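# Rework cabinet AC01 front panels U23-U29 per drawing

## Task

Carry out change order CHG-93484 on the front of cabinet AC01, units U23 to U29, so it agrees with the rack elevation drawing (page 2; page 1 is the change order itself). Done means: each panel shown on the drawing is latched at both of its ends, and any temperature strip among them is mounted with its numbers reading upright; every unit the drawing reserves for new equipment is left open; every other panel lies flat or close to flat on the service cart, either on the cart itself or on panels already there, within the cart's rim. The robot must not tip over or finish leaning.

## Robot and tools

Robot: a Hello Robot Stretch 4 with one arm. It has an omni-wheel mobile base, a lift that rides up a mast, an arm that telescopes straight forward, a wrist with yaw, pitch and roll, and a five-finger hand. It stands about 1.6 m tall; the base edge lies within 0.23 m of the base origin. Call show_instructions (no arguments) to see the change order and the elevation drawing.

Frames: all positions are in metres. The base frame sits on the floor under the base centre, x ahead, y to the left, z up. hand_pose is reported in this frame for the hand point, 0.045 m in front of the palm; the printed value can be slightly wrong. base_odometry is in the odometry frame (the base frame where the scene began) and counts only wheel rotation, so slip shows as travel; heading is in rad, left positive, -3.142 to 3.142.

move: one action plus optional cameras and blocking. Motions in one action begin together.
- base: an object holding one relative command, an offset from where the base last reported itself (or from where it is, if a move was still running). translate_m: metres, forward positive, -2 to 2. strafe_m: metres, left positive, -2 to 2; it may be combined with translate_m for a straight diagonal without turning. rotate_rad: radians, counter-clockwise positive, -3.2 to 3.2, alone.
- joints: an object of absolute targets by name (a single arm, so one set). lift_m 0 to 1.2 m; arm_m 0 to 0.55 m; wrist_yaw_rad -1.134 to 4.276 (0 ahead, left positive, 3.14 folded back, above 3.4 the arm may block); wrist_pitch_rad -1.117 to 4.259 (0 level, 1.57 pointing down); wrist_roll_rad -1.117 to 4.259 (0 palm up, 1.57 palm to the robot's right, 3.14 palm down). Finger targets hand_little, hand_ring, hand_middle, hand_index, hand_thumb_bend, hand_thumb_turn run -1 to 1: +1 straight/open (thumb_turn +1 beside the palm), -1 curled (thumb_turn -1 opposite the fingers). hand_force_limit -1 to 1 maps linearly to about 0-10 N at the fingertip (0-15 N for thumb motors); hand_speed -0.96 to 1, full speed from +0.48 up. Both start at 0 and -0.8. Targets outside a range are clipped and flagged; other bad values are refused; unknown keys make the call invalid.
- pace: slow, default, fast or max. speeds: per-joint top speed for lift_m, arm_m and wrist joints instead of pace. High lift slows the base.
- contact_limits: 0 (gentle) to 1 (hard), default 0.5, for arm_m, lift_m, translate_m, strafe_m, rotate_rad, given only alongside that same command. The arm needs a real push (15-40 N) to stop even at 0; for a soft press use 0 and aim 1-3 mm beyond contact. With a load in the hand keep the lift limit at 0.15+ (1 kg) or 0.3+ (2 kg) going up.
- end_of_arm: "enable_torque", sent alone, revives wrist motors that switched off.
- cameras: head_camera, head_left_camera, head_right_camera, wrist_camera, or all. blocking false returns in about 0.5 s while motion continues; a later move replaces only the targets it names. A single action is limited to 15 s; moves time out at 14 s.

wait(seconds 0-10, cameras) returns state and ends early when motions have settled. stop brakes all running motions and can re-brake slack wheels. zoom_image(camera, region [x0,y0,x1,y1], max 504x504 px) magnifies the latest image. finished_scene(scene) ends the scene; the result must hold without the robot.

Results: base_status and joint_status give done, moving, off_target (rested short, may still push), contact_stop (held back, now slack), time_out (target dropped), limit_stop_at_own_body, limit_stop_at_tilt (lean over 6 degrees; lift, arm and wheels go slack) or torque_fault. The line move summarises the worst. An unrequested stop, or a refused call, cancels the remaining calls in your reply. on_its_own reports holding, slack or off joints. lidar_m: 12 distances in 30-degree sectors, first straight ahead and counter-clockwise; "-" means nothing or closer than 0.25 m. wrist_depth_mm: a 7x7 grid of depths in mm. motor_effort in percent (peak in brackets); servo_current for wrist servos in mA. hand_stopped_by lists little, ring, middle, index, thumb_bend, thumb_turn as moving, target, force, stalled or fault; the *_load_n values are fingertip force in N, positive pushing open, and a lost grip makes them drop toward 0. base_tilt in degrees; a gap between turned_by_wheels and turned_by_imu over 0.1 rad suggests slip or a collision.

Hand geometry: straight fingers reach 0.06-0.07 m past the hand point along its +z, palm normal is +y. With the thumb turned across, the hand wraps objects 0.035-0.065 m thick, or handles down to 0.025 m. A finger motor only moves when its target changes by 0.002 or more; to grip harder, raise hand_force_limit and send a more closed target; to grip gently use hand_speed -0.94 or lower. The wrist camera sits behind the palm heel and can bump things.

Cameras: head_camera (420x560) on the mast top looks forward and down; turn the base to aim it. head_left_camera and head_right_camera are fisheyes (420x672) aimed steeper, showing the base and arm. wrist_camera (616x392) looks along the palm; palm down flips its picture.

Avoid: tipping (more than 1 kg held with arm_m over 0.2 while driving, turning or stopping, especially fast; hard sustained pushes with the hand high), dropping panels or knocking anything out of the work area or onto the floor, striking fixed or heavy objects, forcing fingers, and self-collision: hand over the base with lift below about 0.25 m (0.45 pointing down), tilting up while rolled, yaw plus pitch below about -1.1, or tilt/roll while folded back.

Each tool is called after "Emit:" as name([rows], argument=value, ...), one row to a line, values as JSON.

Reference images:

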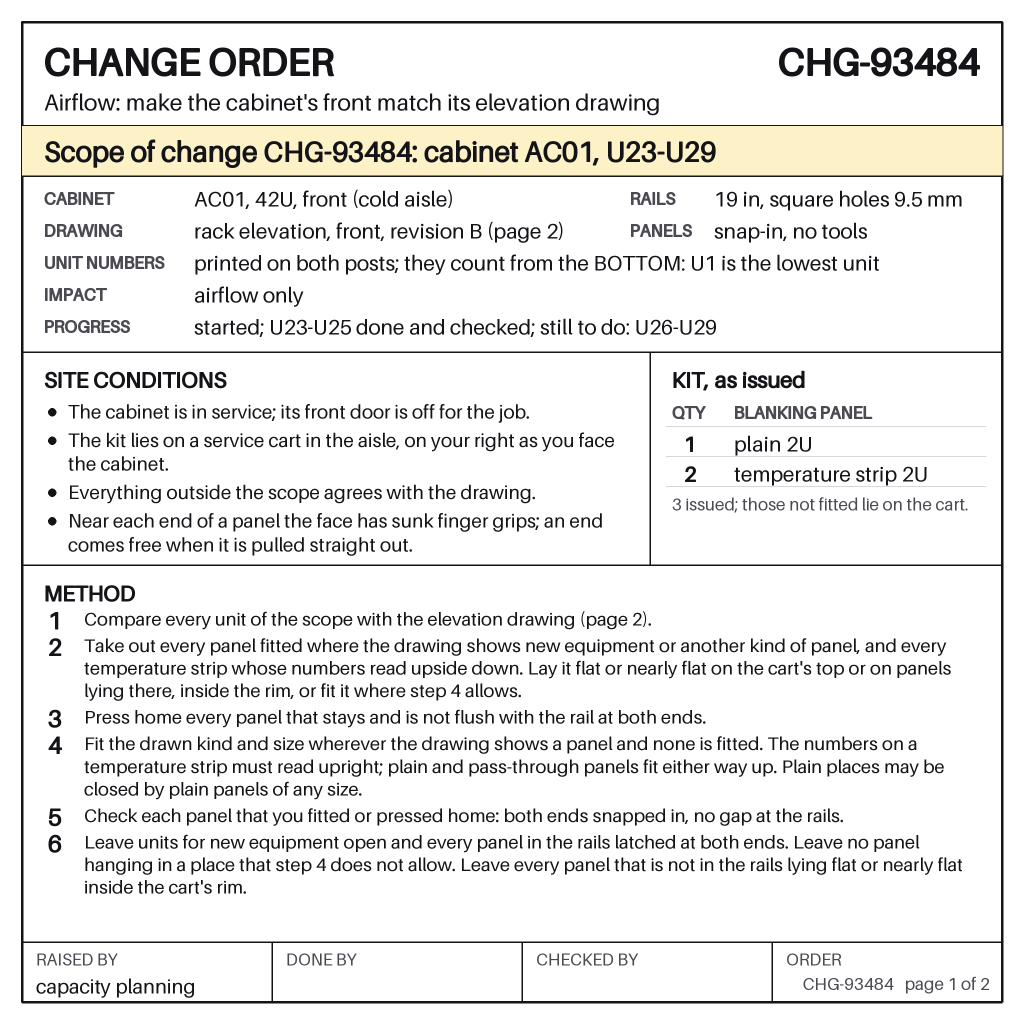

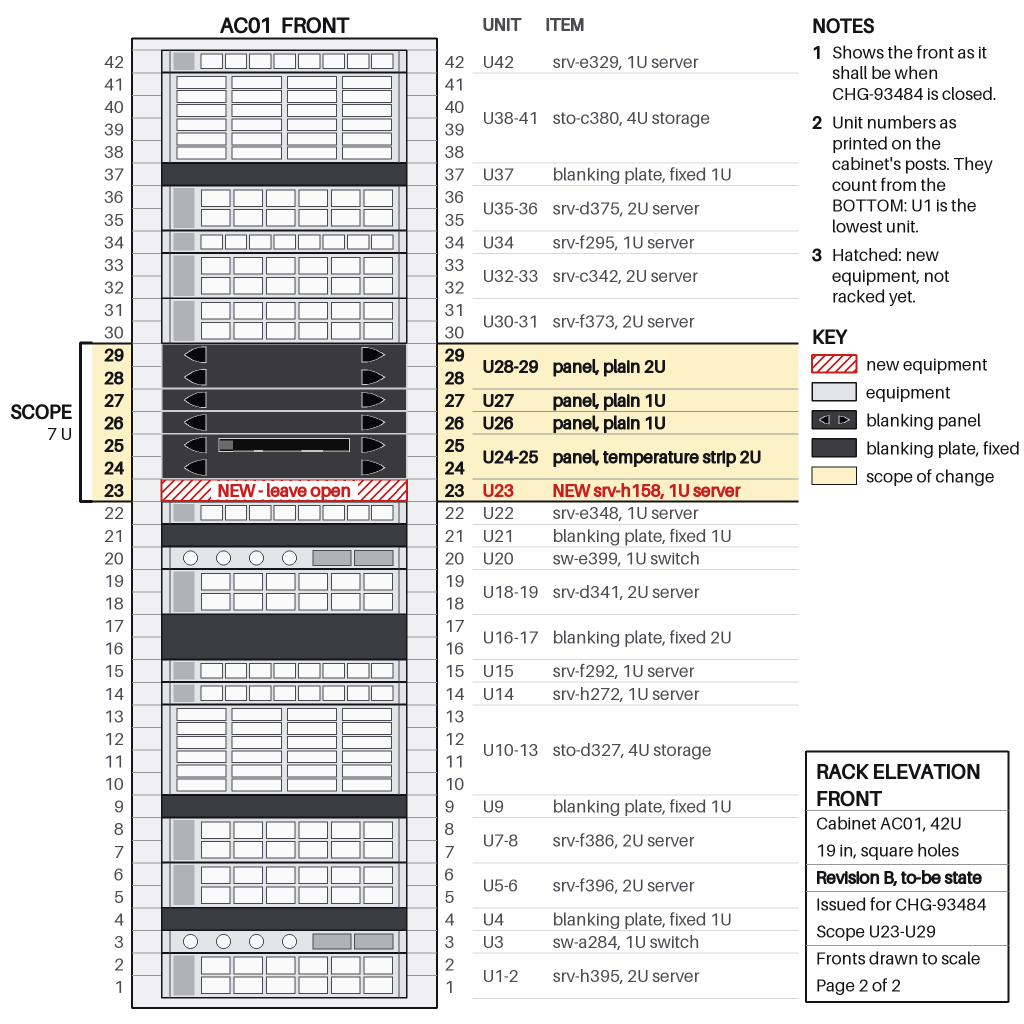

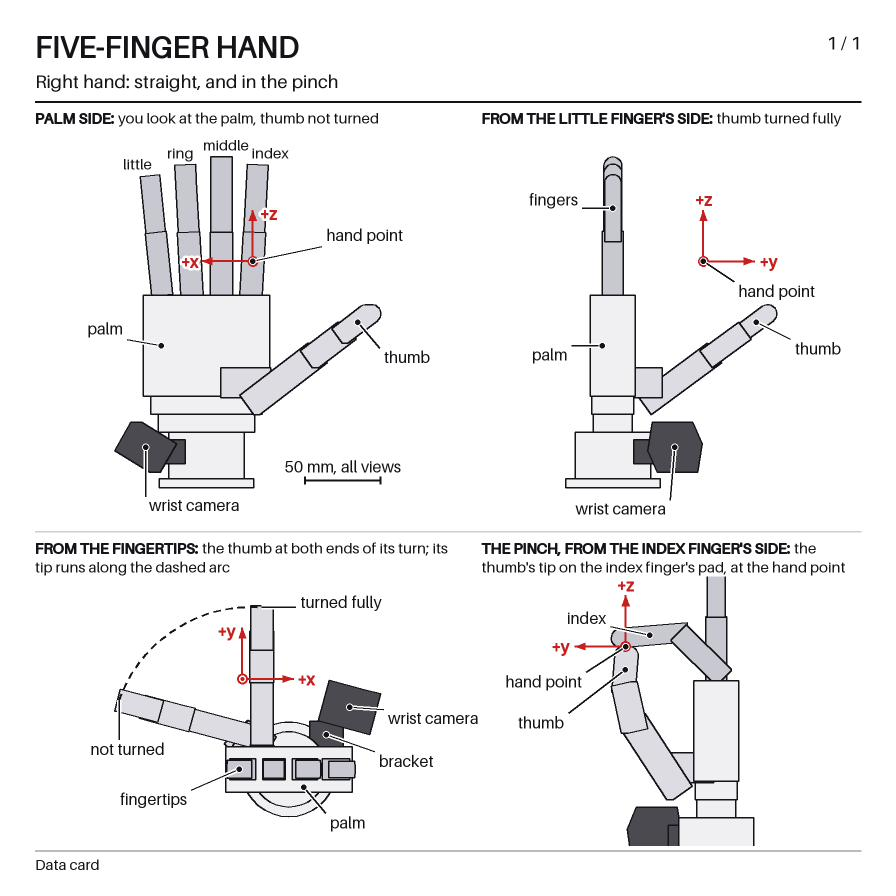

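## Session

Emit:
move(cameras=["all"])

Scene clock: 0.00 s.
base_odometry: x=+0.000 y=+0.000 heading=+0.000
turned_by_wheels: +0.000
turned_by_imu: +0.000
base_tilt: forward=+0.6 right=+0.9
lidar_m: 0.97 1.18 2.79 1.14 0.78 0.71 0.71 0.99 2.35 0.46 0.49 0.88
base_status: not commanded
joint_positions: lift_m=+0.188 arm_m=+0.001 wrist_yaw_rad=+3.065 wrist_pitch_rad=+0.004 wrist_roll_rad=+0.000 hand_little=+1.000 hand_ring=+1.000 hand_middle=+1.000 hand_index=+1.000 hand_thumb_turn=+1.000 hand_thumb_bend=+1.000 hand_force_limit=+0.000 hand_speed=-0.800
joint_status: not commanded
measured_speeds: all 0
hand_stopped_by: target,target,target,target,target,target
little_load_n: 0.0
ring_load_n: -0.5
middle_load_n: 0.0
index_load_n: 0.0
thumb_bend_load_n: 0.0
thumb_turn_load_n: 0.0
motor_effort: lift_m=+20 arm_m=+4 wheel_0=+1 wheel_1=+1 wheel_2=+0
servo_current: wrist_yaw_rad=39 wrist_pitch_rad=52 wrist_roll_rad=46
hand_pose: x=-0.0406 y=+0.1348 z=+0.4254 quat_wxyz=(-0.479, -0.482, +0.520, +0.518) (m; base frame)
wrist_depth_mm: 136 138 917 831 759 691 654 / 121 139 891 831 768 699 647 / 118 139 293 842 768 715 654 / 128 162 917 854 768 715 668 / 1229 1078 946 866 788 732 - / 1229 1098 192 134 203 - - / - - 107 - - - -
pictures: head_camera, head_left_camera, head_right_camera, wrist_camera

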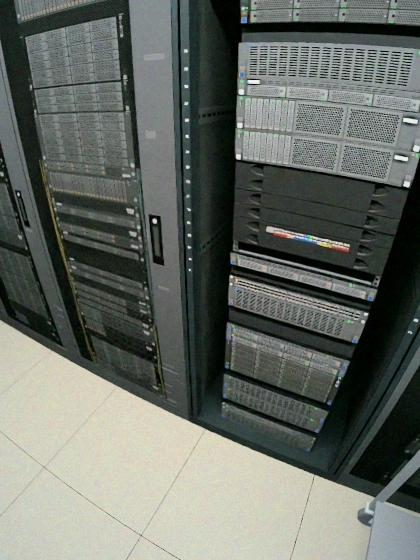

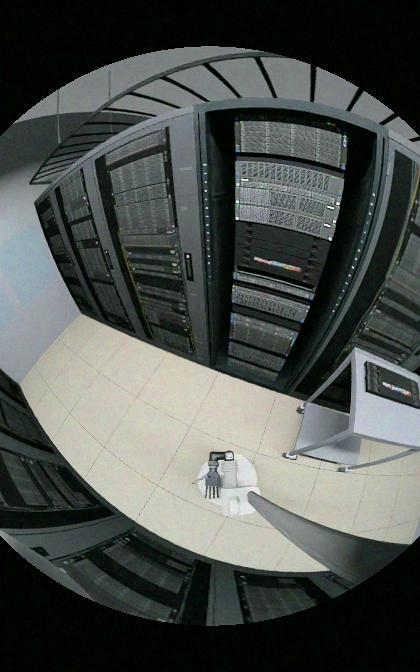

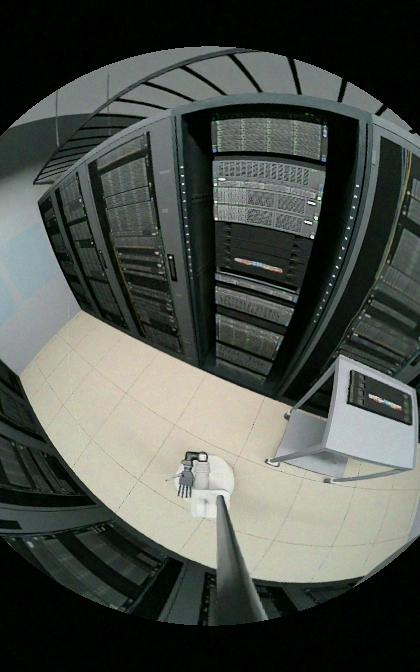

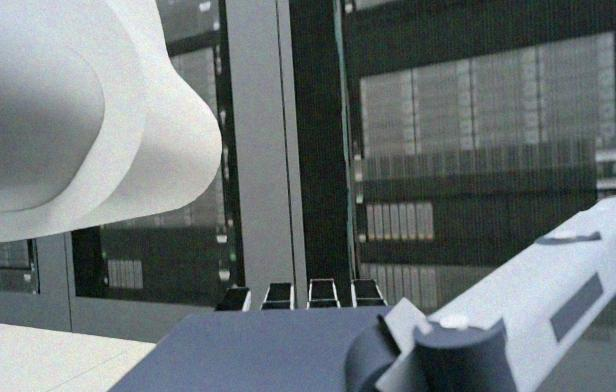

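Emit:
zoom_image(camera="head_camera", region=[200, 140, 420, 360])

Emit:
zoom_image(camera="head_right_camera", region=[260, 330, 420, 500])

Emit:
zoom_image(camera="head_left_camera", region=[200, 200, 380, 380])

Scaled by 2.291 from the camera's 420x560 image, which has a finer 1200x1600 frame.

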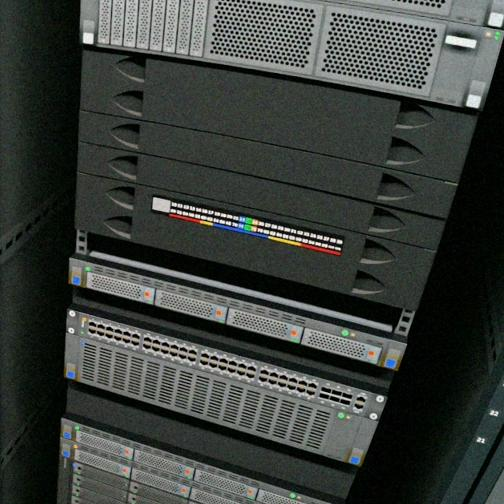

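Scaled by 2.965 from the camera's 420x672 image, which has a finer 600x960 frame.

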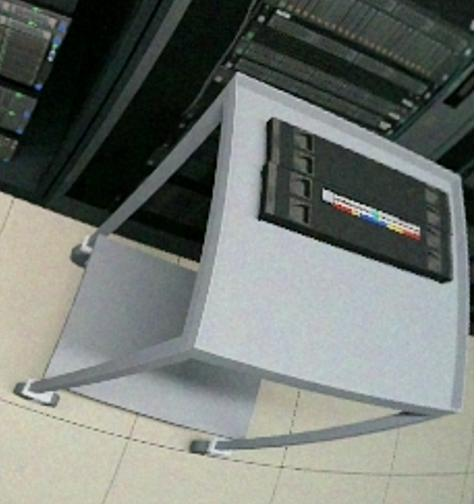

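Scaled by 2.800 from the camera's 420x672 image, which has a finer 600x960 frame.

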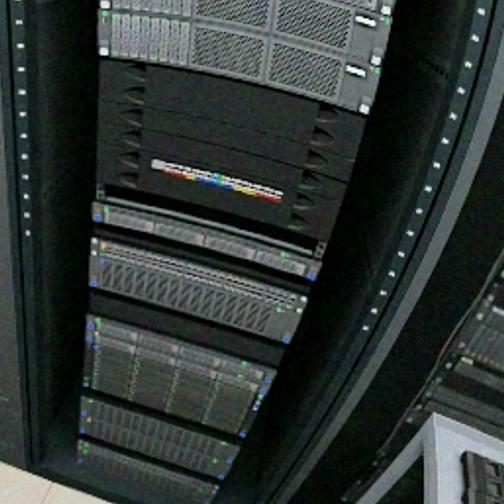

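Emit:
move(base={"rotate_rad": -0.47}, cameras=["head_camera", "head_left_camera", "head_right_camera"])

Scene clock: 17.00 s.
move: done
base_odometry: x=+0.000 y=+0.000 heading=-0.470
turned_by_wheels: -0.470
turned_by_imu: -0.470
base_tilt: forward=+0.6 right=+0.9
lidar_m: 0.87 0.96 1.25 2.90 1.08 0.72 0.70 0.75 1.07 2.62 0.47 0.52
base_status: done
joint_positions: lift_m=+0.188 arm_m=+0.001 wrist_yaw_rad=+3.065 wrist_pitch_rad=+0.004 wrist_roll_rad=+0.000 hand_little=+1.000 hand_ring=+1.000 hand_middle=+1.000 hand_index=+1.000 hand_thumb_turn=+1.000 hand_thumb_bend=+1.000 hand_force_limit=+0.000 hand_speed=-0.800
joint_status: not commanded
measured_speeds: all 0
hand_stopped_by: target,target,target,target,target,target
little_load_n: 0.0
ring_load_n: 0.0
middle_load_n: 0.0
index_load_n: 0.0
thumb_bend_load_n: 0.0
thumb_turn_load_n: 0.0
motor_effort: lift_m=+19(20) arm_m=+3(4) wheel_0=+2(12) wheel_1=+1(9) wheel_2=+1(10)
servo_current: wrist_yaw_rad=33(46) wrist_pitch_rad=39(72) wrist_roll_rad=39(52)
hand_pose: x=-0.0406 y=+0.1348 z=+0.4253 quat_wxyz=(-0.479, -0.482, +0.520, +0.518) (m; base frame)
wrist_depth_mm: 137 220 831 854 854 891 891 / 126 142 831 854 854 878 904 / 119 145 842 842 866 904 904 / 138 181 831 854 878 904 917 / 809 820 831 854 878 891 - / 809 820 193 125 203 - - / 809 809 107 - - - -
pictures: head_camera, head_left_camera, head_right_camera

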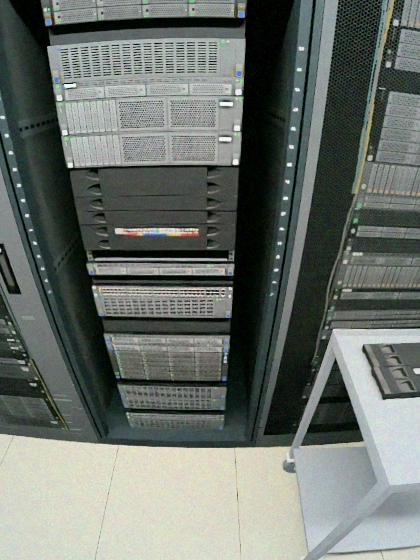

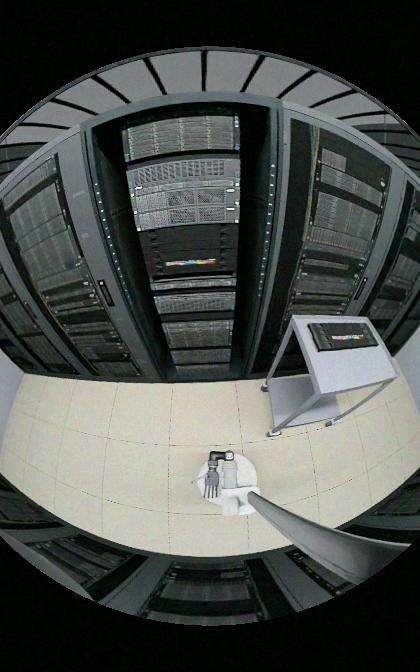

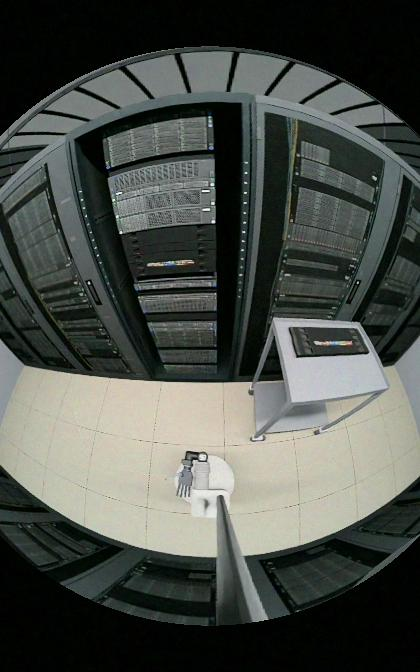

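Emit:
zoom_image(camera="head_camera", region=[50, 130, 260, 290])

Emit:
zoom_image(camera="head_camera", region=[60, 155, 150, 260])

Emit:
zoom_image(camera="head_camera", region=[170, 155, 260, 260])

Emit:
zoom_image(camera="head_camera", region=[280, 310, 420, 500])

Emit:
zoom_image(camera="head_right_camera", region=[240, 290, 400, 450])

Scaled by 2.400 from the camera's 420x560 image, which has a finer 1200x1600 frame.

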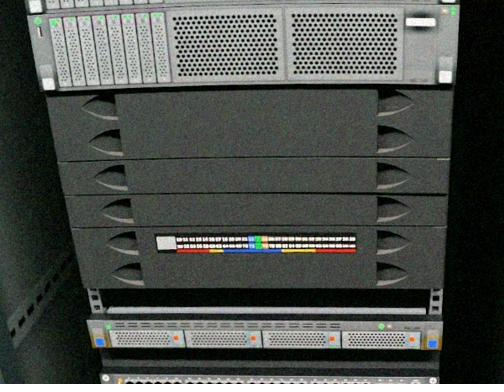

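Scaled by 4.800 from the camera's 420x560 image, which has a finer 1200x1600 frame.

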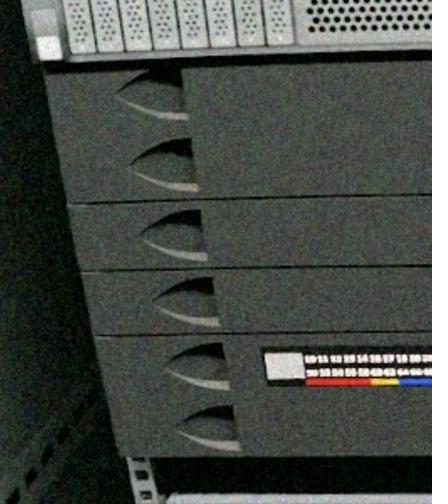

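Scaled by 4.800 from the camera's 420x560 image, which has a finer 1200x1600 frame.

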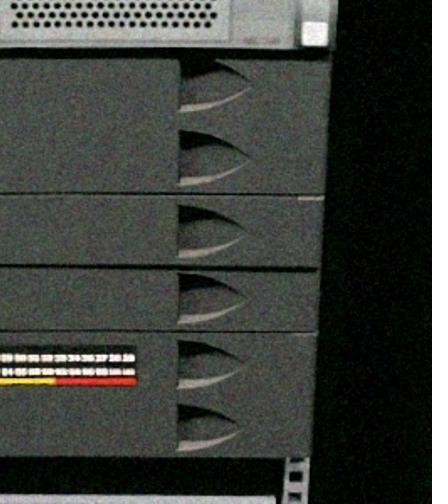

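Scaled by 2.653 from the camera's 420x560 image, which has a finer 1200x1600 frame.

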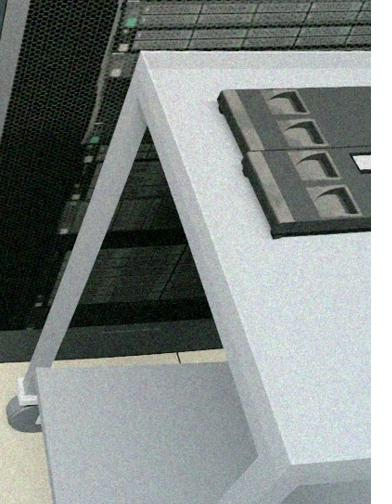

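Scaled by 3.150 from the camera's 420x672 image, which has a finer 600x960 frame.

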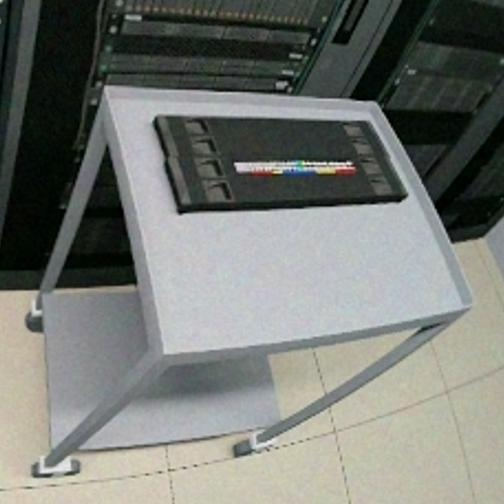

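Emit:
move(joints={"lift_m": 1.05})

Emit:
move(joints={"wrist_yaw_rad": 0.0}, cameras=["all"])

Scene clock: 35.03 s.
move: done
base_odometry: x=+0.000 y=+0.000 heading=-0.470
turned_by_wheels: +0.000
turned_by_imu: +0.001
base_tilt: forward=+0.6 right=+0.9
lidar_m: 0.91 0.97 1.23 2.91 1.03 0.74 0.71 0.74 1.04 2.61 0.45 0.49
base_status: not commanded
joint_positions: lift_m=+1.050 arm_m=+0.001 wrist_yaw_rad=+3.065 wrist_pitch_rad=+0.004 wrist_roll_rad=+0.000 hand_little=+1.000 hand_ring=+1.000 hand_middle=+1.000 hand_index=+1.000 hand_thumb_turn=+1.000 hand_thumb_bend=+1.000 hand_force_limit=+0.000 hand_speed=-0.800
joint_status: all done
measured_speeds: all 0
hand_stopped_by: target,target,target,target,target,target
little_load_n: 0.0
ring_load_n: 0.0
middle_load_n: 0.0
index_load_n: 0.0
thumb_bend_load_n: 0.0
thumb_turn_load_n: 0.0
motor_effort: lift_m=+23(31) arm_m=+4(4) wheel_0=+1(2) wheel_1=+1(2) wheel_2=+1(1)
servo_current: wrist_yaw_rad=39(46) wrist_pitch_rad=65(78) wrist_roll_rad=39(59)
hand_pose: x=-0.0406 y=+0.1348 z=+1.2870 quat_wxyz=(-0.479, -0.482, +0.520, +0.518) (m; base frame)
wrist_depth_mm: 137 220 820 831 866 878 891 / 125 141 831 842 854 878 904 / 119 145 831 842 866 878 904 / 138 181 842 842 866 891 904 / 798 820 842 854 866 878 - / 798 831 192 125 202 - - / 809 809 107 - - - -
pictures: none

Scene clock: 37.33 s.
move: done
base_odometry: x=+0.000 y=+0.000 heading=-0.470
turned_by_wheels: +0.000
turned_by_imu: +0.000
base_tilt: forward=+0.6 right=+0.9
lidar_m: 0.90 0.96 1.27 2.88 1.01 0.76 0.70 0.74 1.02 2.61 0.45 0.50
base_status: not commanded
joint_positions: lift_m=+1.050 arm_m=+0.001 wrist_yaw_rad=+0.002 wrist_pitch_rad=+0.004 wrist_roll_rad=+0.000 hand_little=+1.000 hand_ring=+1.000 hand_middle=+1.000 hand_index=+1.000 hand_thumb_turn=+1.000 hand_thumb_bend=+1.000 hand_force_limit=+0.000 hand_speed=-0.800
joint_status: all done
measured_speeds: all 0
hand_stopped_by: target,target,target,target,target,target
little_load_n: 0.0
ring_load_n: 0.0
middle_load_n: 0.0
index_load_n: 0.0
thumb_bend_load_n: 0.0
thumb_turn_load_n: 0.0
motor_effort: lift_m=+23(23) arm_m=+4(4) wheel_0=+1(2) wheel_1=+1(2) wheel_2=+1(2)
servo_current: wrist_yaw_rad=39(111) wrist_pitch_rad=39(72) wrist_roll_rad=46(52)
hand_pose: x=+0.3934 y=-0.1177 z=+1.2871 quat_wxyz=(+0.498, +0.501, +0.502, +0.499) (m; base frame)
wrist_depth_mm: 715 707 715 707 647 647 647 / 723 715 723 976 654 654 654 / 723 723 723 723 661 654 654 / 831 - 741 741 661 654 661 / 788 732 732 741 654 661 - / 842 732 167 125 202 - - / 809 732 107 - - - -
pictures: head_camera, head_left_camera, head_right_camera, wrist_camera
camera_calibration:
wrist_camera: T_world_to_cam=[[0.0211623, -0.998905, -0.0417312, -0.0497931], [-0.0149121, 0.0414206, -0.999031, 1.28974], [0.999665, 0.0217641, -0.0140192, -0.218935], [0, 0, 0, 1]] pos_world=[0.239149, -0.0983955, 1.28335]

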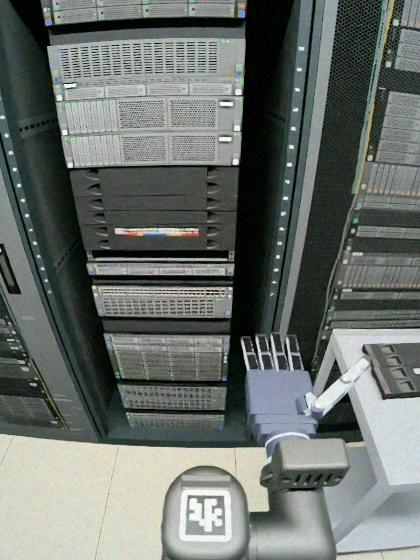

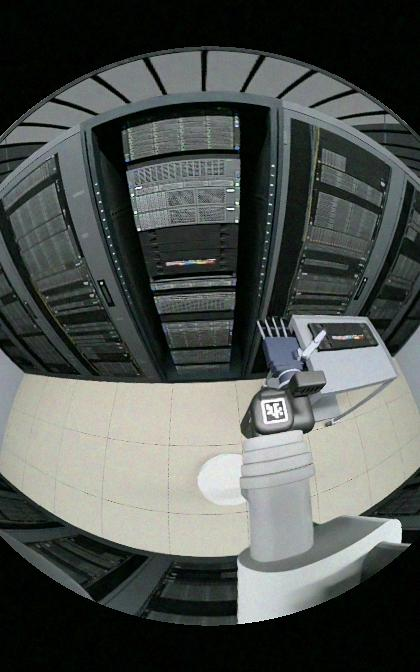

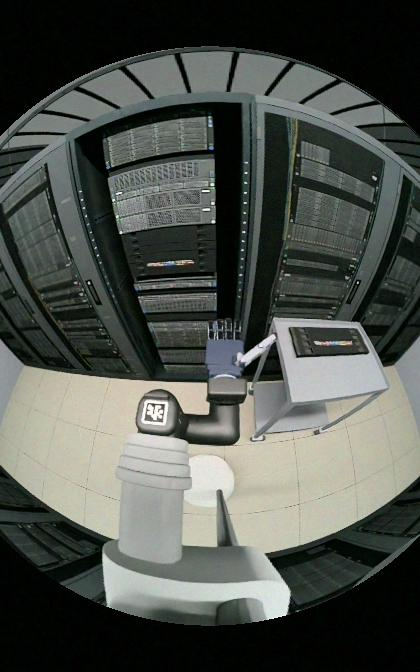

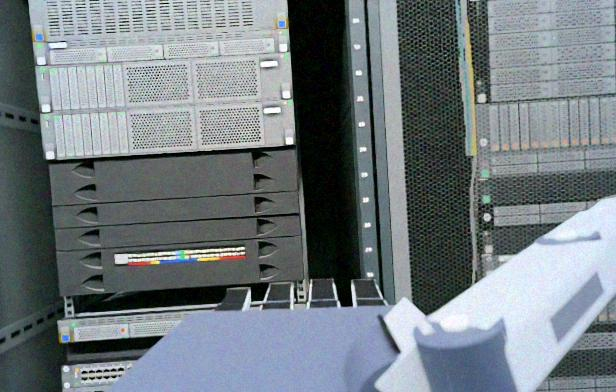

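Emit:
zoom_image(camera="wrist_camera", region=[20, 130, 180, 310])

Emit:
zoom_image(camera="wrist_camera", region=[200, 130, 330, 310])

Scaled by 2.800.

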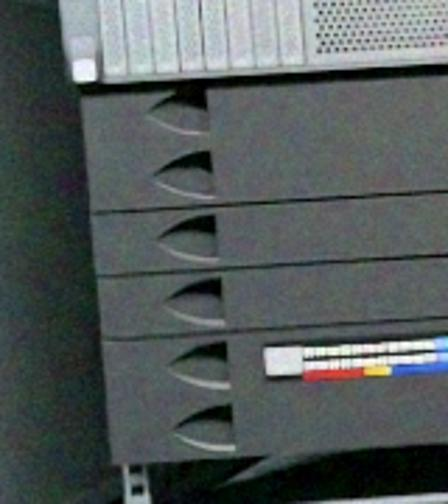

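Scaled by 2.800.

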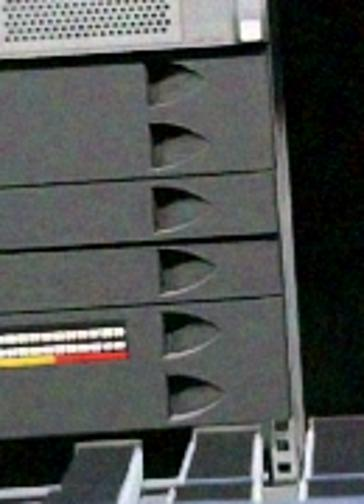

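Emit:
move(base={"strafe_m": 0.05}, joints={"arm_m": 0.3, "wrist_yaw_rad": 0.9, "lift_m": 1.0}, cameras=["head_camera", "wrist_camera"])

Emit:
zoom_image(camera="wrist_camera", region=[100, 0, 604, 300])

Scene clock: 51.47 s.
move: done
base_odometry: x=+0.023 y=+0.045 heading=-0.470
turned_by_wheels: +0.000
turned_by_imu: +0.001
base_tilt: forward=+0.6 right=+0.9
lidar_m: 0.88 1.00 1.26 2.90 1.03 0.75 0.71 0.74 1.02 2.67 0.50 0.59
base_status: done
joint_positions: lift_m=+1.000 arm_m=+0.300 wrist_yaw_rad=+0.898 wrist_pitch_rad=+0.004 wrist_roll_rad=+0.000 hand_little=+1.000 hand_ring=+1.000 hand_middle=+1.000 hand_index=+1.000 hand_thumb_turn=+1.000 hand_thumb_bend=+1.000 hand_force_limit=+0.000 hand_speed=-0.800
joint_status: all done
measured_speeds: all 0
hand_stopped_by: target,target,target,target,target,target
little_load_n: 0.5
ring_load_n: 0.0
middle_load_n: 0.0
index_load_n: 0.5
thumb_bend_load_n: 0.0
thumb_turn_load_n: 0.0
motor_effort: lift_m=+14(24) arm_m=+8(13) wheel_0=+1(10) wheel_1=-1(9) wheel_2=+0(6)
servo_current: wrist_yaw_rad=39(117) wrist_pitch_rad=33(72) wrist_roll_rad=33(59)
hand_pose: x=+0.7012 y=+0.0996 z=+1.2378 quat_wxyz=(+0.233, +0.234, +0.669, +0.666) (m; base frame)
wrist_depth_mm: - 991 668 640 442 364 315 / - 1025 683 654 466 357 325 / - 1078 699 668 492 - - / - 1118 668 661 477 382 330 / - 1182 691 661 488 382 - / - 1229 193 125 202 - - / - 1430 107 - - - -
pictures: head_camera, wrist_camera
camera_calibration:
wrist_camera: T_world_to_cam=[[0.792866, -0.607965, -0.0417482, -0.421201], [-0.0416645, 0.0142662, -0.99903, 1.25754], [0.60797, 0.793836, -0.0140194, -0.334228], [0, 0, 0, 1]] pos_world=[0.589551, -0.00869367, 1.23405]

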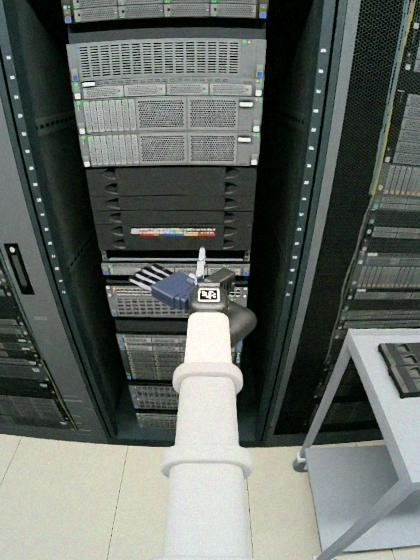

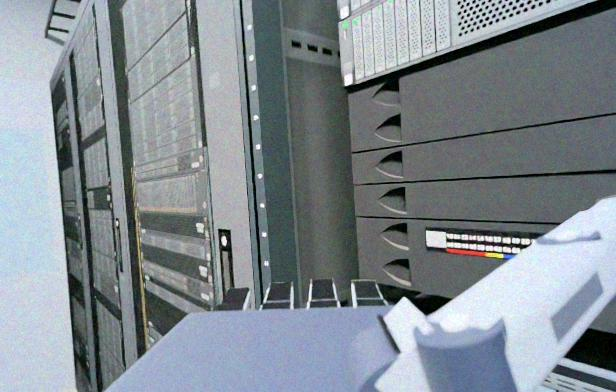

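Scaled by 1.000.

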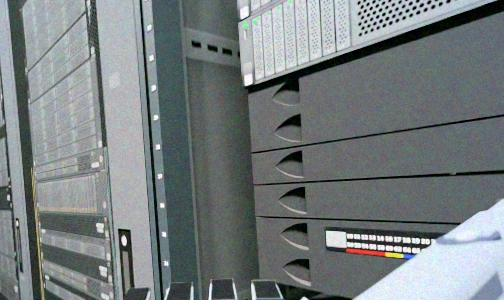

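Emit:
move(base={"strafe_m": 0.2}, joints={"wrist_yaw_rad": -0.8}, cameras=["head_camera", "wrist_camera"])

Emit:
zoom_image(camera="head_camera", region=[200, 140, 340, 280])

Scene clock: 57.87 s.
move: done
base_odometry: x=+0.113 y=+0.223 heading=-0.470
turned_by_wheels: +0.000
turned_by_imu: +0.001
base_tilt: forward=+0.6 right=+0.9
lidar_m: 0.93 0.94 1.23 2.69 1.05 0.77 0.70 0.73 1.02 1.24 0.67 0.88
base_status: done
joint_positions: lift_m=+1.000 arm_m=+0.300 wrist_yaw_rad=-0.798 wrist_pitch_rad=+0.004 wrist_roll_rad=+0.000 hand_little=+1.000 hand_ring=+1.000 hand_middle=+1.000 hand_index=+1.000 hand_thumb_turn=+1.000 hand_thumb_bend=+1.000 hand_force_limit=+0.000 hand_speed=-0.800
joint_status: all done
measured_speeds: all 0
hand_stopped_by: target,target,target,target,target,target
little_load_n: 0.0
ring_load_n: 0.0
middle_load_n: 0.0
index_load_n: 0.0
thumb_bend_load_n: 0.0
thumb_turn_load_n: 0.0
motor_effort: lift_m=+14(15) arm_m=+8(9) wheel_0=-1(15) wheel_1=-1(10) wheel_2=-1(6)
servo_current: wrist_yaw_rad=46(117) wrist_pitch_rad=52(78) wrist_roll_rad=46(46)
hand_pose: x=+0.5408 y=-0.2413 z=+1.2378 quat_wxyz=(+0.653, +0.656, +0.267, +0.266) (m; base frame)
wrist_depth_mm: 436 508 574 661 878 1308 - / 442 504 574 647 878 1281 - / - 508 574 647 866 1255 - / 449 508 647 647 854 1281 - / 436 504 654 640 854 1229 - / 539 554 192 125 202 - - / 449 488 107 - - - -
pictures: head_camera, wrist_camera
camera_calibration:
wrist_camera: T_world_to_cam=[[-0.701744, -0.711208, -0.0416964, 0.281968], [0.0192948, 0.0395328, -0.999032, 1.22885], [0.712168, -0.701869, -0.0140193, -0.383306], [0, 0, 0, 1]] pos_world=[0.447137, -0.117072, 1.23405]

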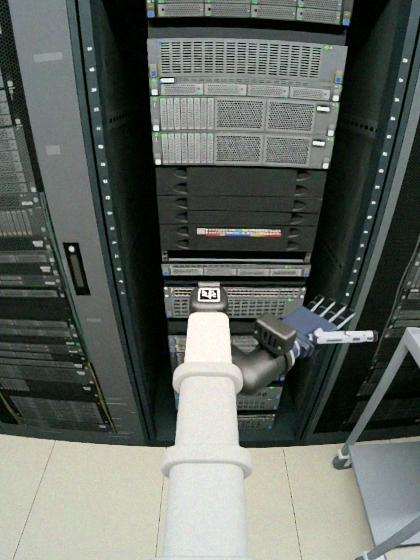

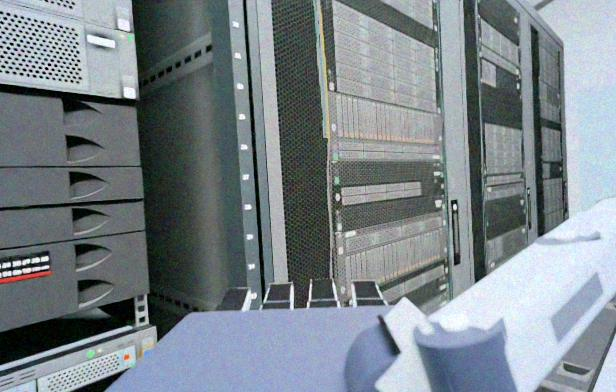

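Scaled by 3.600 from the camera's 420x560 image, which has a finer 1200x1600 frame.

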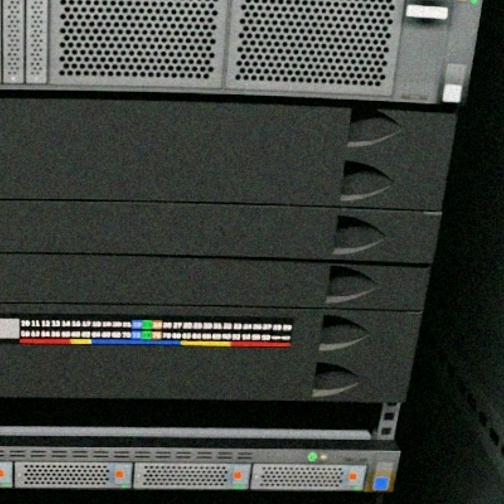

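Emit:
zoom_image(camera="wrist_camera", region=[20, 80, 180, 340])

Emit:
move(base={"translate_m": 0.1}, joints={"wrist_yaw_rad": -0.5}, cameras=["head_camera", "wrist_camera"])

Emit:
zoom_image(camera="wrist_camera", region=[0, 60, 200, 360])

Scaled by 1.938.

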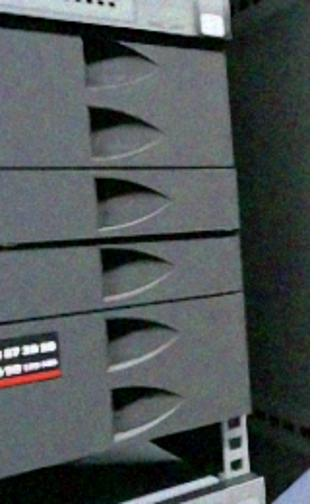

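Scene clock: 61.17 s.
move: done
base_odometry: x=+0.202 y=+0.178 heading=-0.470
turned_by_wheels: +0.000
turned_by_imu: +0.001
base_tilt: forward=+0.6 right=+0.9
lidar_m: 0.83 0.83 1.13 2.70 1.20 0.86 0.82 0.85 1.17 0.82 0.64 0.89
base_status: done
joint_positions: lift_m=+1.000 arm_m=+0.300 wrist_yaw_rad=-0.502 wrist_pitch_rad=+0.004 wrist_roll_rad=+0.000 hand_little=+1.000 hand_ring=+1.000 hand_middle=+1.000 hand_index=+1.000 hand_thumb_turn=+1.000 hand_thumb_bend=+1.000 hand_force_limit=+0.000 hand_speed=-0.800
joint_status: all done
measured_speeds: all 0
hand_stopped_by: target,target,target,target,target,target
little_load_n: 0.0
ring_load_n: 0.0
middle_load_n: 0.0
index_load_n: 0.0
thumb_bend_load_n: 0.0
thumb_turn_load_n: 0.0
motor_effort: lift_m=+14(15) arm_m=+8(8) wheel_0=+3(14) wheel_1=+0(7) wheel_2=+1(12)
servo_current: wrist_yaw_rad=39(78) wrist_pitch_rad=46(72) wrist_roll_rad=39(52)
hand_pose: x=+0.6080 y=-0.2103 z=+1.2378 quat_wxyz=(+0.607, +0.610, +0.361, +0.359) (m; base frame)
wrist_depth_mm: 315 343 382 430 459 473 549 / 319 349 392 436 508 466 554 / 319 347 - 445 517 462 554 / 324 349 392 430 525 466 535 / 324 349 384 433 535 466 - / 314 - 126 125 203 - - / 394 410 107 - - - -
pictures: head_camera, wrist_camera
camera_calibration:
wrist_camera: T_world_to_cam=[[-0.464244, -0.884728, -0.0416375, 0.170131], [0.00692046, 0.0433857, -0.999034, 1.23467], [0.88568, -0.464084, -0.0140188, -0.465022], [0, 0, 0, 1]] pos_world=[0.482298, -0.118857, 1.23405]

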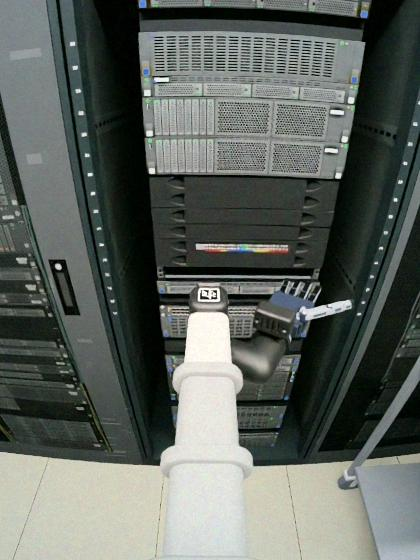

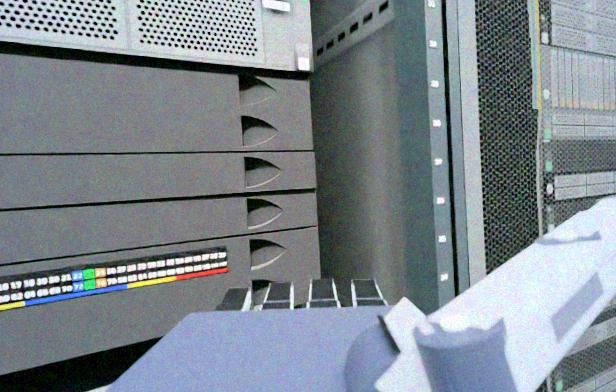

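Scaled by 1.680.

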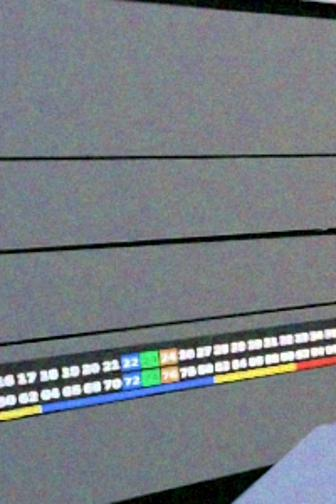

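Emit:
move(joints={"lift_m": 0.8, "wrist_pitch_rad": -0.4, "wrist_yaw_rad": -0.3}, cameras=["wrist_camera"])

Emit:
zoom_image(camera="wrist_camera", region=[120, 0, 420, 290])

Scene clock: 66.27 s.
move: done
base_odometry: x=+0.202 y=+0.178 heading=-0.470
turned_by_wheels: +0.000
turned_by_imu: +0.000
base_tilt: forward=+0.6 right=+0.9
lidar_m: 0.84 0.83 1.09 2.69 1.20 0.86 0.81 0.85 1.17 0.82 0.66 0.86
base_status: not commanded
joint_positions: lift_m=+0.800 arm_m=+0.300 wrist_yaw_rad=-0.302 wrist_pitch_rad=-0.392 wrist_roll_rad=+0.000 hand_little=+1.000 hand_ring=+1.000 hand_middle=+1.000 hand_index=+1.000 hand_thumb_turn=+1.000 hand_thumb_bend=+1.000 hand_force_limit=+0.000 hand_speed=-0.800
joint_status: all done
measured_speeds: all 0
hand_stopped_by: target,target,target,target,target,target
little_load_n: 0.0
ring_load_n: 0.0
middle_load_n: 0.0
index_load_n: 0.0
thumb_bend_load_n: 0.0
thumb_turn_load_n: 0.0
motor_effort: lift_m=+14(20) arm_m=+7(8) wheel_0=+3(3) wheel_1=+0(1) wheel_2=+1(1)
servo_current: wrist_yaw_rad=33(91) wrist_pitch_rad=72(202) wrist_roll_rad=33(52)
hand_pose: x=+0.6088 y=-0.1670 z=+1.1188 quat_wxyz=(+0.670, +0.448, +0.329, +0.493) (m; base frame)
wrist_depth_mm: 410 442 477 517 683 530 564 / 397 - 459 496 668 496 517 / 375 - - 473 627 473 477 / 362 382 404 433 609 466 442 / - - 389 418 445 521 - / 1025 - 127 134 203 - - / 309 319 107 - - - -
pictures: wrist_camera
camera_calibration:
wrist_camera: T_world_to_cam=[[-0.265508, -0.963605, -0.0311684, 0.0580828], [0.367435, -0.0712469, -0.927316, 0.795067], [0.891346, -0.257662, 0.372979, -0.849254], [0, 0, 0, 1]] pos_world=[0.480265, -0.106206, 1.05584]

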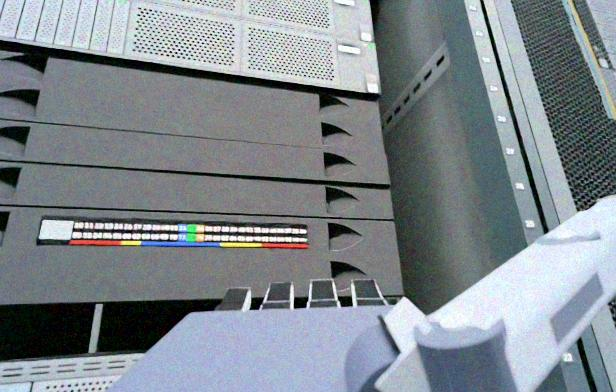

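Scaled by 1.680.

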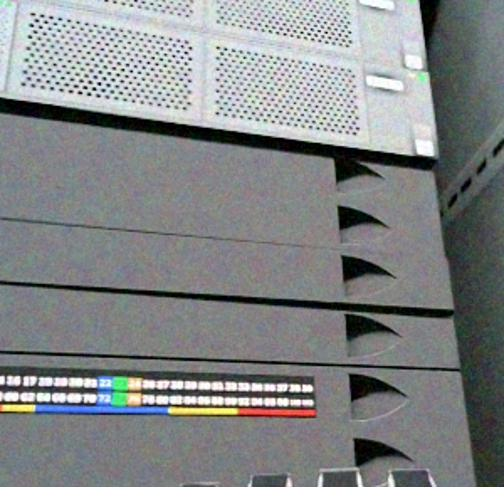

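Emit:
move(base={"strafe_m": 0.15}, joints={"wrist_yaw_rad": 0.1}, cameras=["wrist_camera", "head_camera"])

Emit:
zoom_image(camera="wrist_camera", region=[100, 0, 400, 290])

Emit:
zoom_image(camera="head_camera", region=[210, 160, 370, 290])

Scene clock: 71.40 s.
move: done
base_odometry: x=+0.270 y=+0.312 heading=-0.470
turned_by_wheels: +0.000
turned_by_imu: +0.001
base_tilt: forward=+0.6 right=+0.9
lidar_m: 0.79 0.81 1.12 2.54 1.17 0.84 0.80 0.84 1.19 0.81 0.77 0.89
base_status: done
joint_positions: lift_m=+0.800 arm_m=+0.300 wrist_yaw_rad=+0.098 wrist_pitch_rad=-0.392 wrist_roll_rad=+0.000 hand_little=+1.000 hand_ring=+1.000 hand_middle=+1.000 hand_index=+1.000 hand_thumb_turn=+1.000 hand_thumb_bend=+1.000 hand_force_limit=+0.000 hand_speed=-0.800
joint_status: all done
measured_speeds: all 0
hand_stopped_by: target,target,target,target,target,target
little_load_n: 0.0
ring_load_n: 0.0
middle_load_n: 0.0
index_load_n: 0.0
thumb_bend_load_n: 0.0
thumb_turn_load_n: 0.0
motor_effort: lift_m=+14(15) arm_m=+7(7) wheel_0=+0(14) wheel_1=+0(11) wheel_2=+0(5)
servo_current: wrist_yaw_rad=26(85) wrist_pitch_rad=52(78) wrist_roll_rad=39(59)
hand_pose: x=+0.6629 y=-0.0999 z=+1.1188 quat_wxyz=(+0.558, +0.373, +0.412, +0.616) (m; base frame)
wrist_depth_mm: 399 439 699 439 421 413 399 / 370 397 676 424 - - - / 347 389 647 397 375 362 353 / 329 452 676 375 359 345 340 / 309 421 654 355 - - - / 290 413 192 135 181 - - / 277 377 107 - - - -
pictures: head_camera, wrist_camera
camera_calibration:
wrist_camera: T_world_to_cam=[[0.13111, -0.990877, -0.0311875, -0.128545], [0.366533, 0.0776804, -0.927156, 0.79533], [0.921121, 0.110128, 0.373374, -0.86363], [0, 0, 0, 1]] pos_world=[0.520846, -0.0940438, 1.05584]

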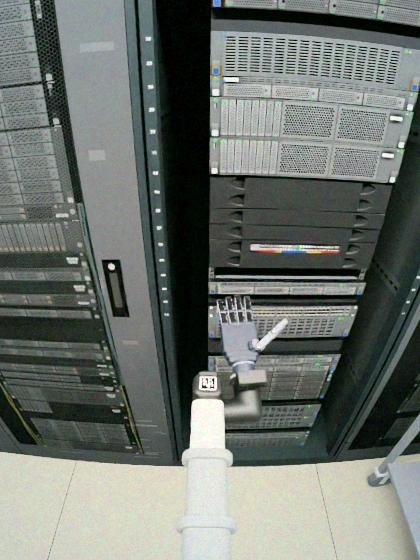

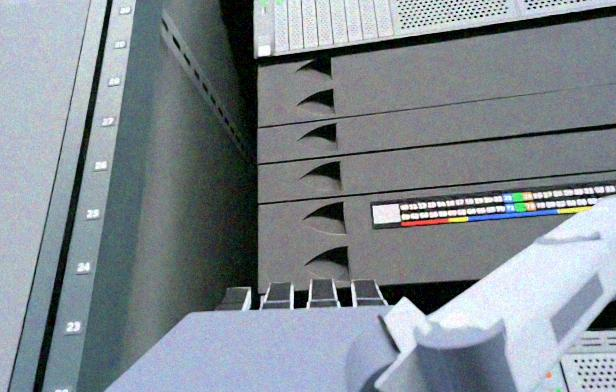

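Scaled by 1.680.

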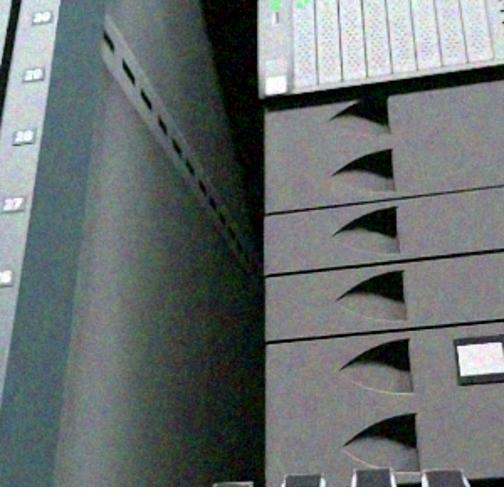

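Scaled by 3.150 from the camera's 420x560 image, which has a finer 1200x1600 frame.

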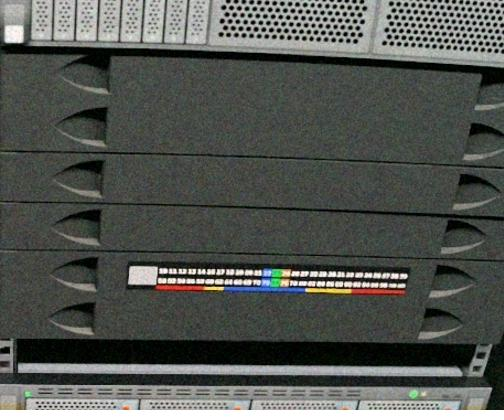

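Emit:
move(base={"strafe_m": -0.35}, joints={"arm_m": 0.1, "lift_m": 1.07, "wrist_pitch_rad": 0.0, "wrist_yaw_rad": 0.0, "hand_little": -1, "hand_ring": -1, "hand_middle": -1, "hand_index": -1}, cameras=["wrist_camera", "head_camera"])

Emit:
zoom_image(camera="head_camera", region=[140, 160, 340, 400])

Scene clock: 105.83 s.
move: done
base_odometry: x=+0.112 y=-0.001 heading=-0.470
turned_by_wheels: +0.000
turned_by_imu: +0.000
base_tilt: forward=+0.6 right=+0.9
lidar_m: 0.83 0.88 1.13 2.90 1.18 0.84 0.80 0.83 1.17 0.77 0.41 0.58
base_status: done
joint_positions: lift_m=+1.070 arm_m=+0.100 wrist_yaw_rad=+0.002 wrist_pitch_rad=+0.003 wrist_roll_rad=+0.000 hand_little=-1.000 hand_ring=-1.000 hand_middle=-1.000 hand_index=-1.000 hand_thumb_turn=+1.000 hand_thumb_bend=+1.000 hand_force_limit=+0.000 hand_speed=-0.800
joint_status: all done
measured_speeds: all 0
hand_stopped_by: target,target,target,target,target,target
little_load_n: 0.0
ring_load_n: 0.0
middle_load_n: 0.0
index_load_n: 0.0
thumb_bend_load_n: 0.0
thumb_turn_load_n: 0.0
motor_effort: lift_m=+23(32) arm_m=-9(12) wheel_0=+2(14) wheel_1=-1(10) wheel_2=+0(5)
servo_current: wrist_yaw_rad=39(72) wrist_pitch_rad=65(130) wrist_roll_rad=33(65)
hand_pose: x=+0.4931 y=-0.1178 z=+1.3074 quat_wxyz=(+0.499, +0.500, +0.501, +0.500) (m; base frame)
wrist_depth_mm: 517 517 517 517 634 455 455 / 517 521 521 525 654 455 455 / 525 525 521 530 683 455 455 / 530 - - 535 462 462 462 / 535 535 143 132 135 459 - / 535 - 140 125 141 - - / 549 580 107 - - - -
pictures: head_camera, wrist_camera
camera_calibration:
wrist_camera: T_world_to_cam=[[0.0208257, -0.998913, -0.0416983, -0.0509952], [-0.0133964, 0.0414247, -0.999052, 1.31083], [0.999693, 0.0213645, -0.0125192, -0.320324], [0, 0, 0, 1]] pos_world=[0.338848, -0.0983971, 1.30345]

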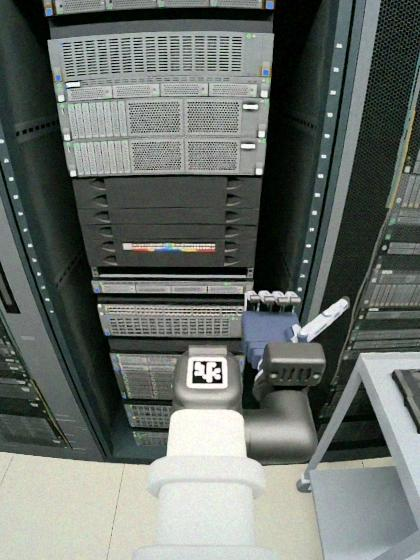

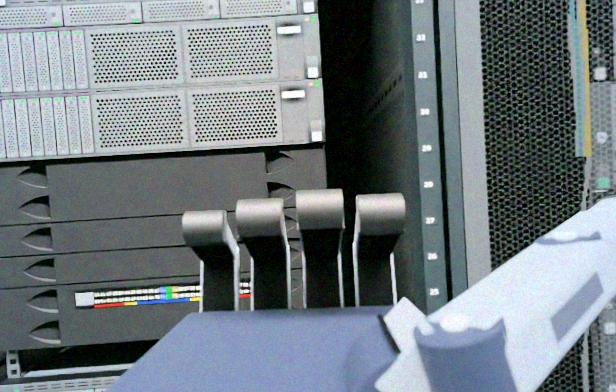

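Scaled by 2.100 from the camera's 420x560 image, which has a finer 1200x1600 frame.

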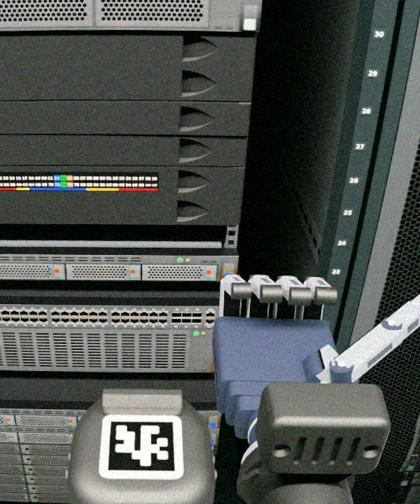

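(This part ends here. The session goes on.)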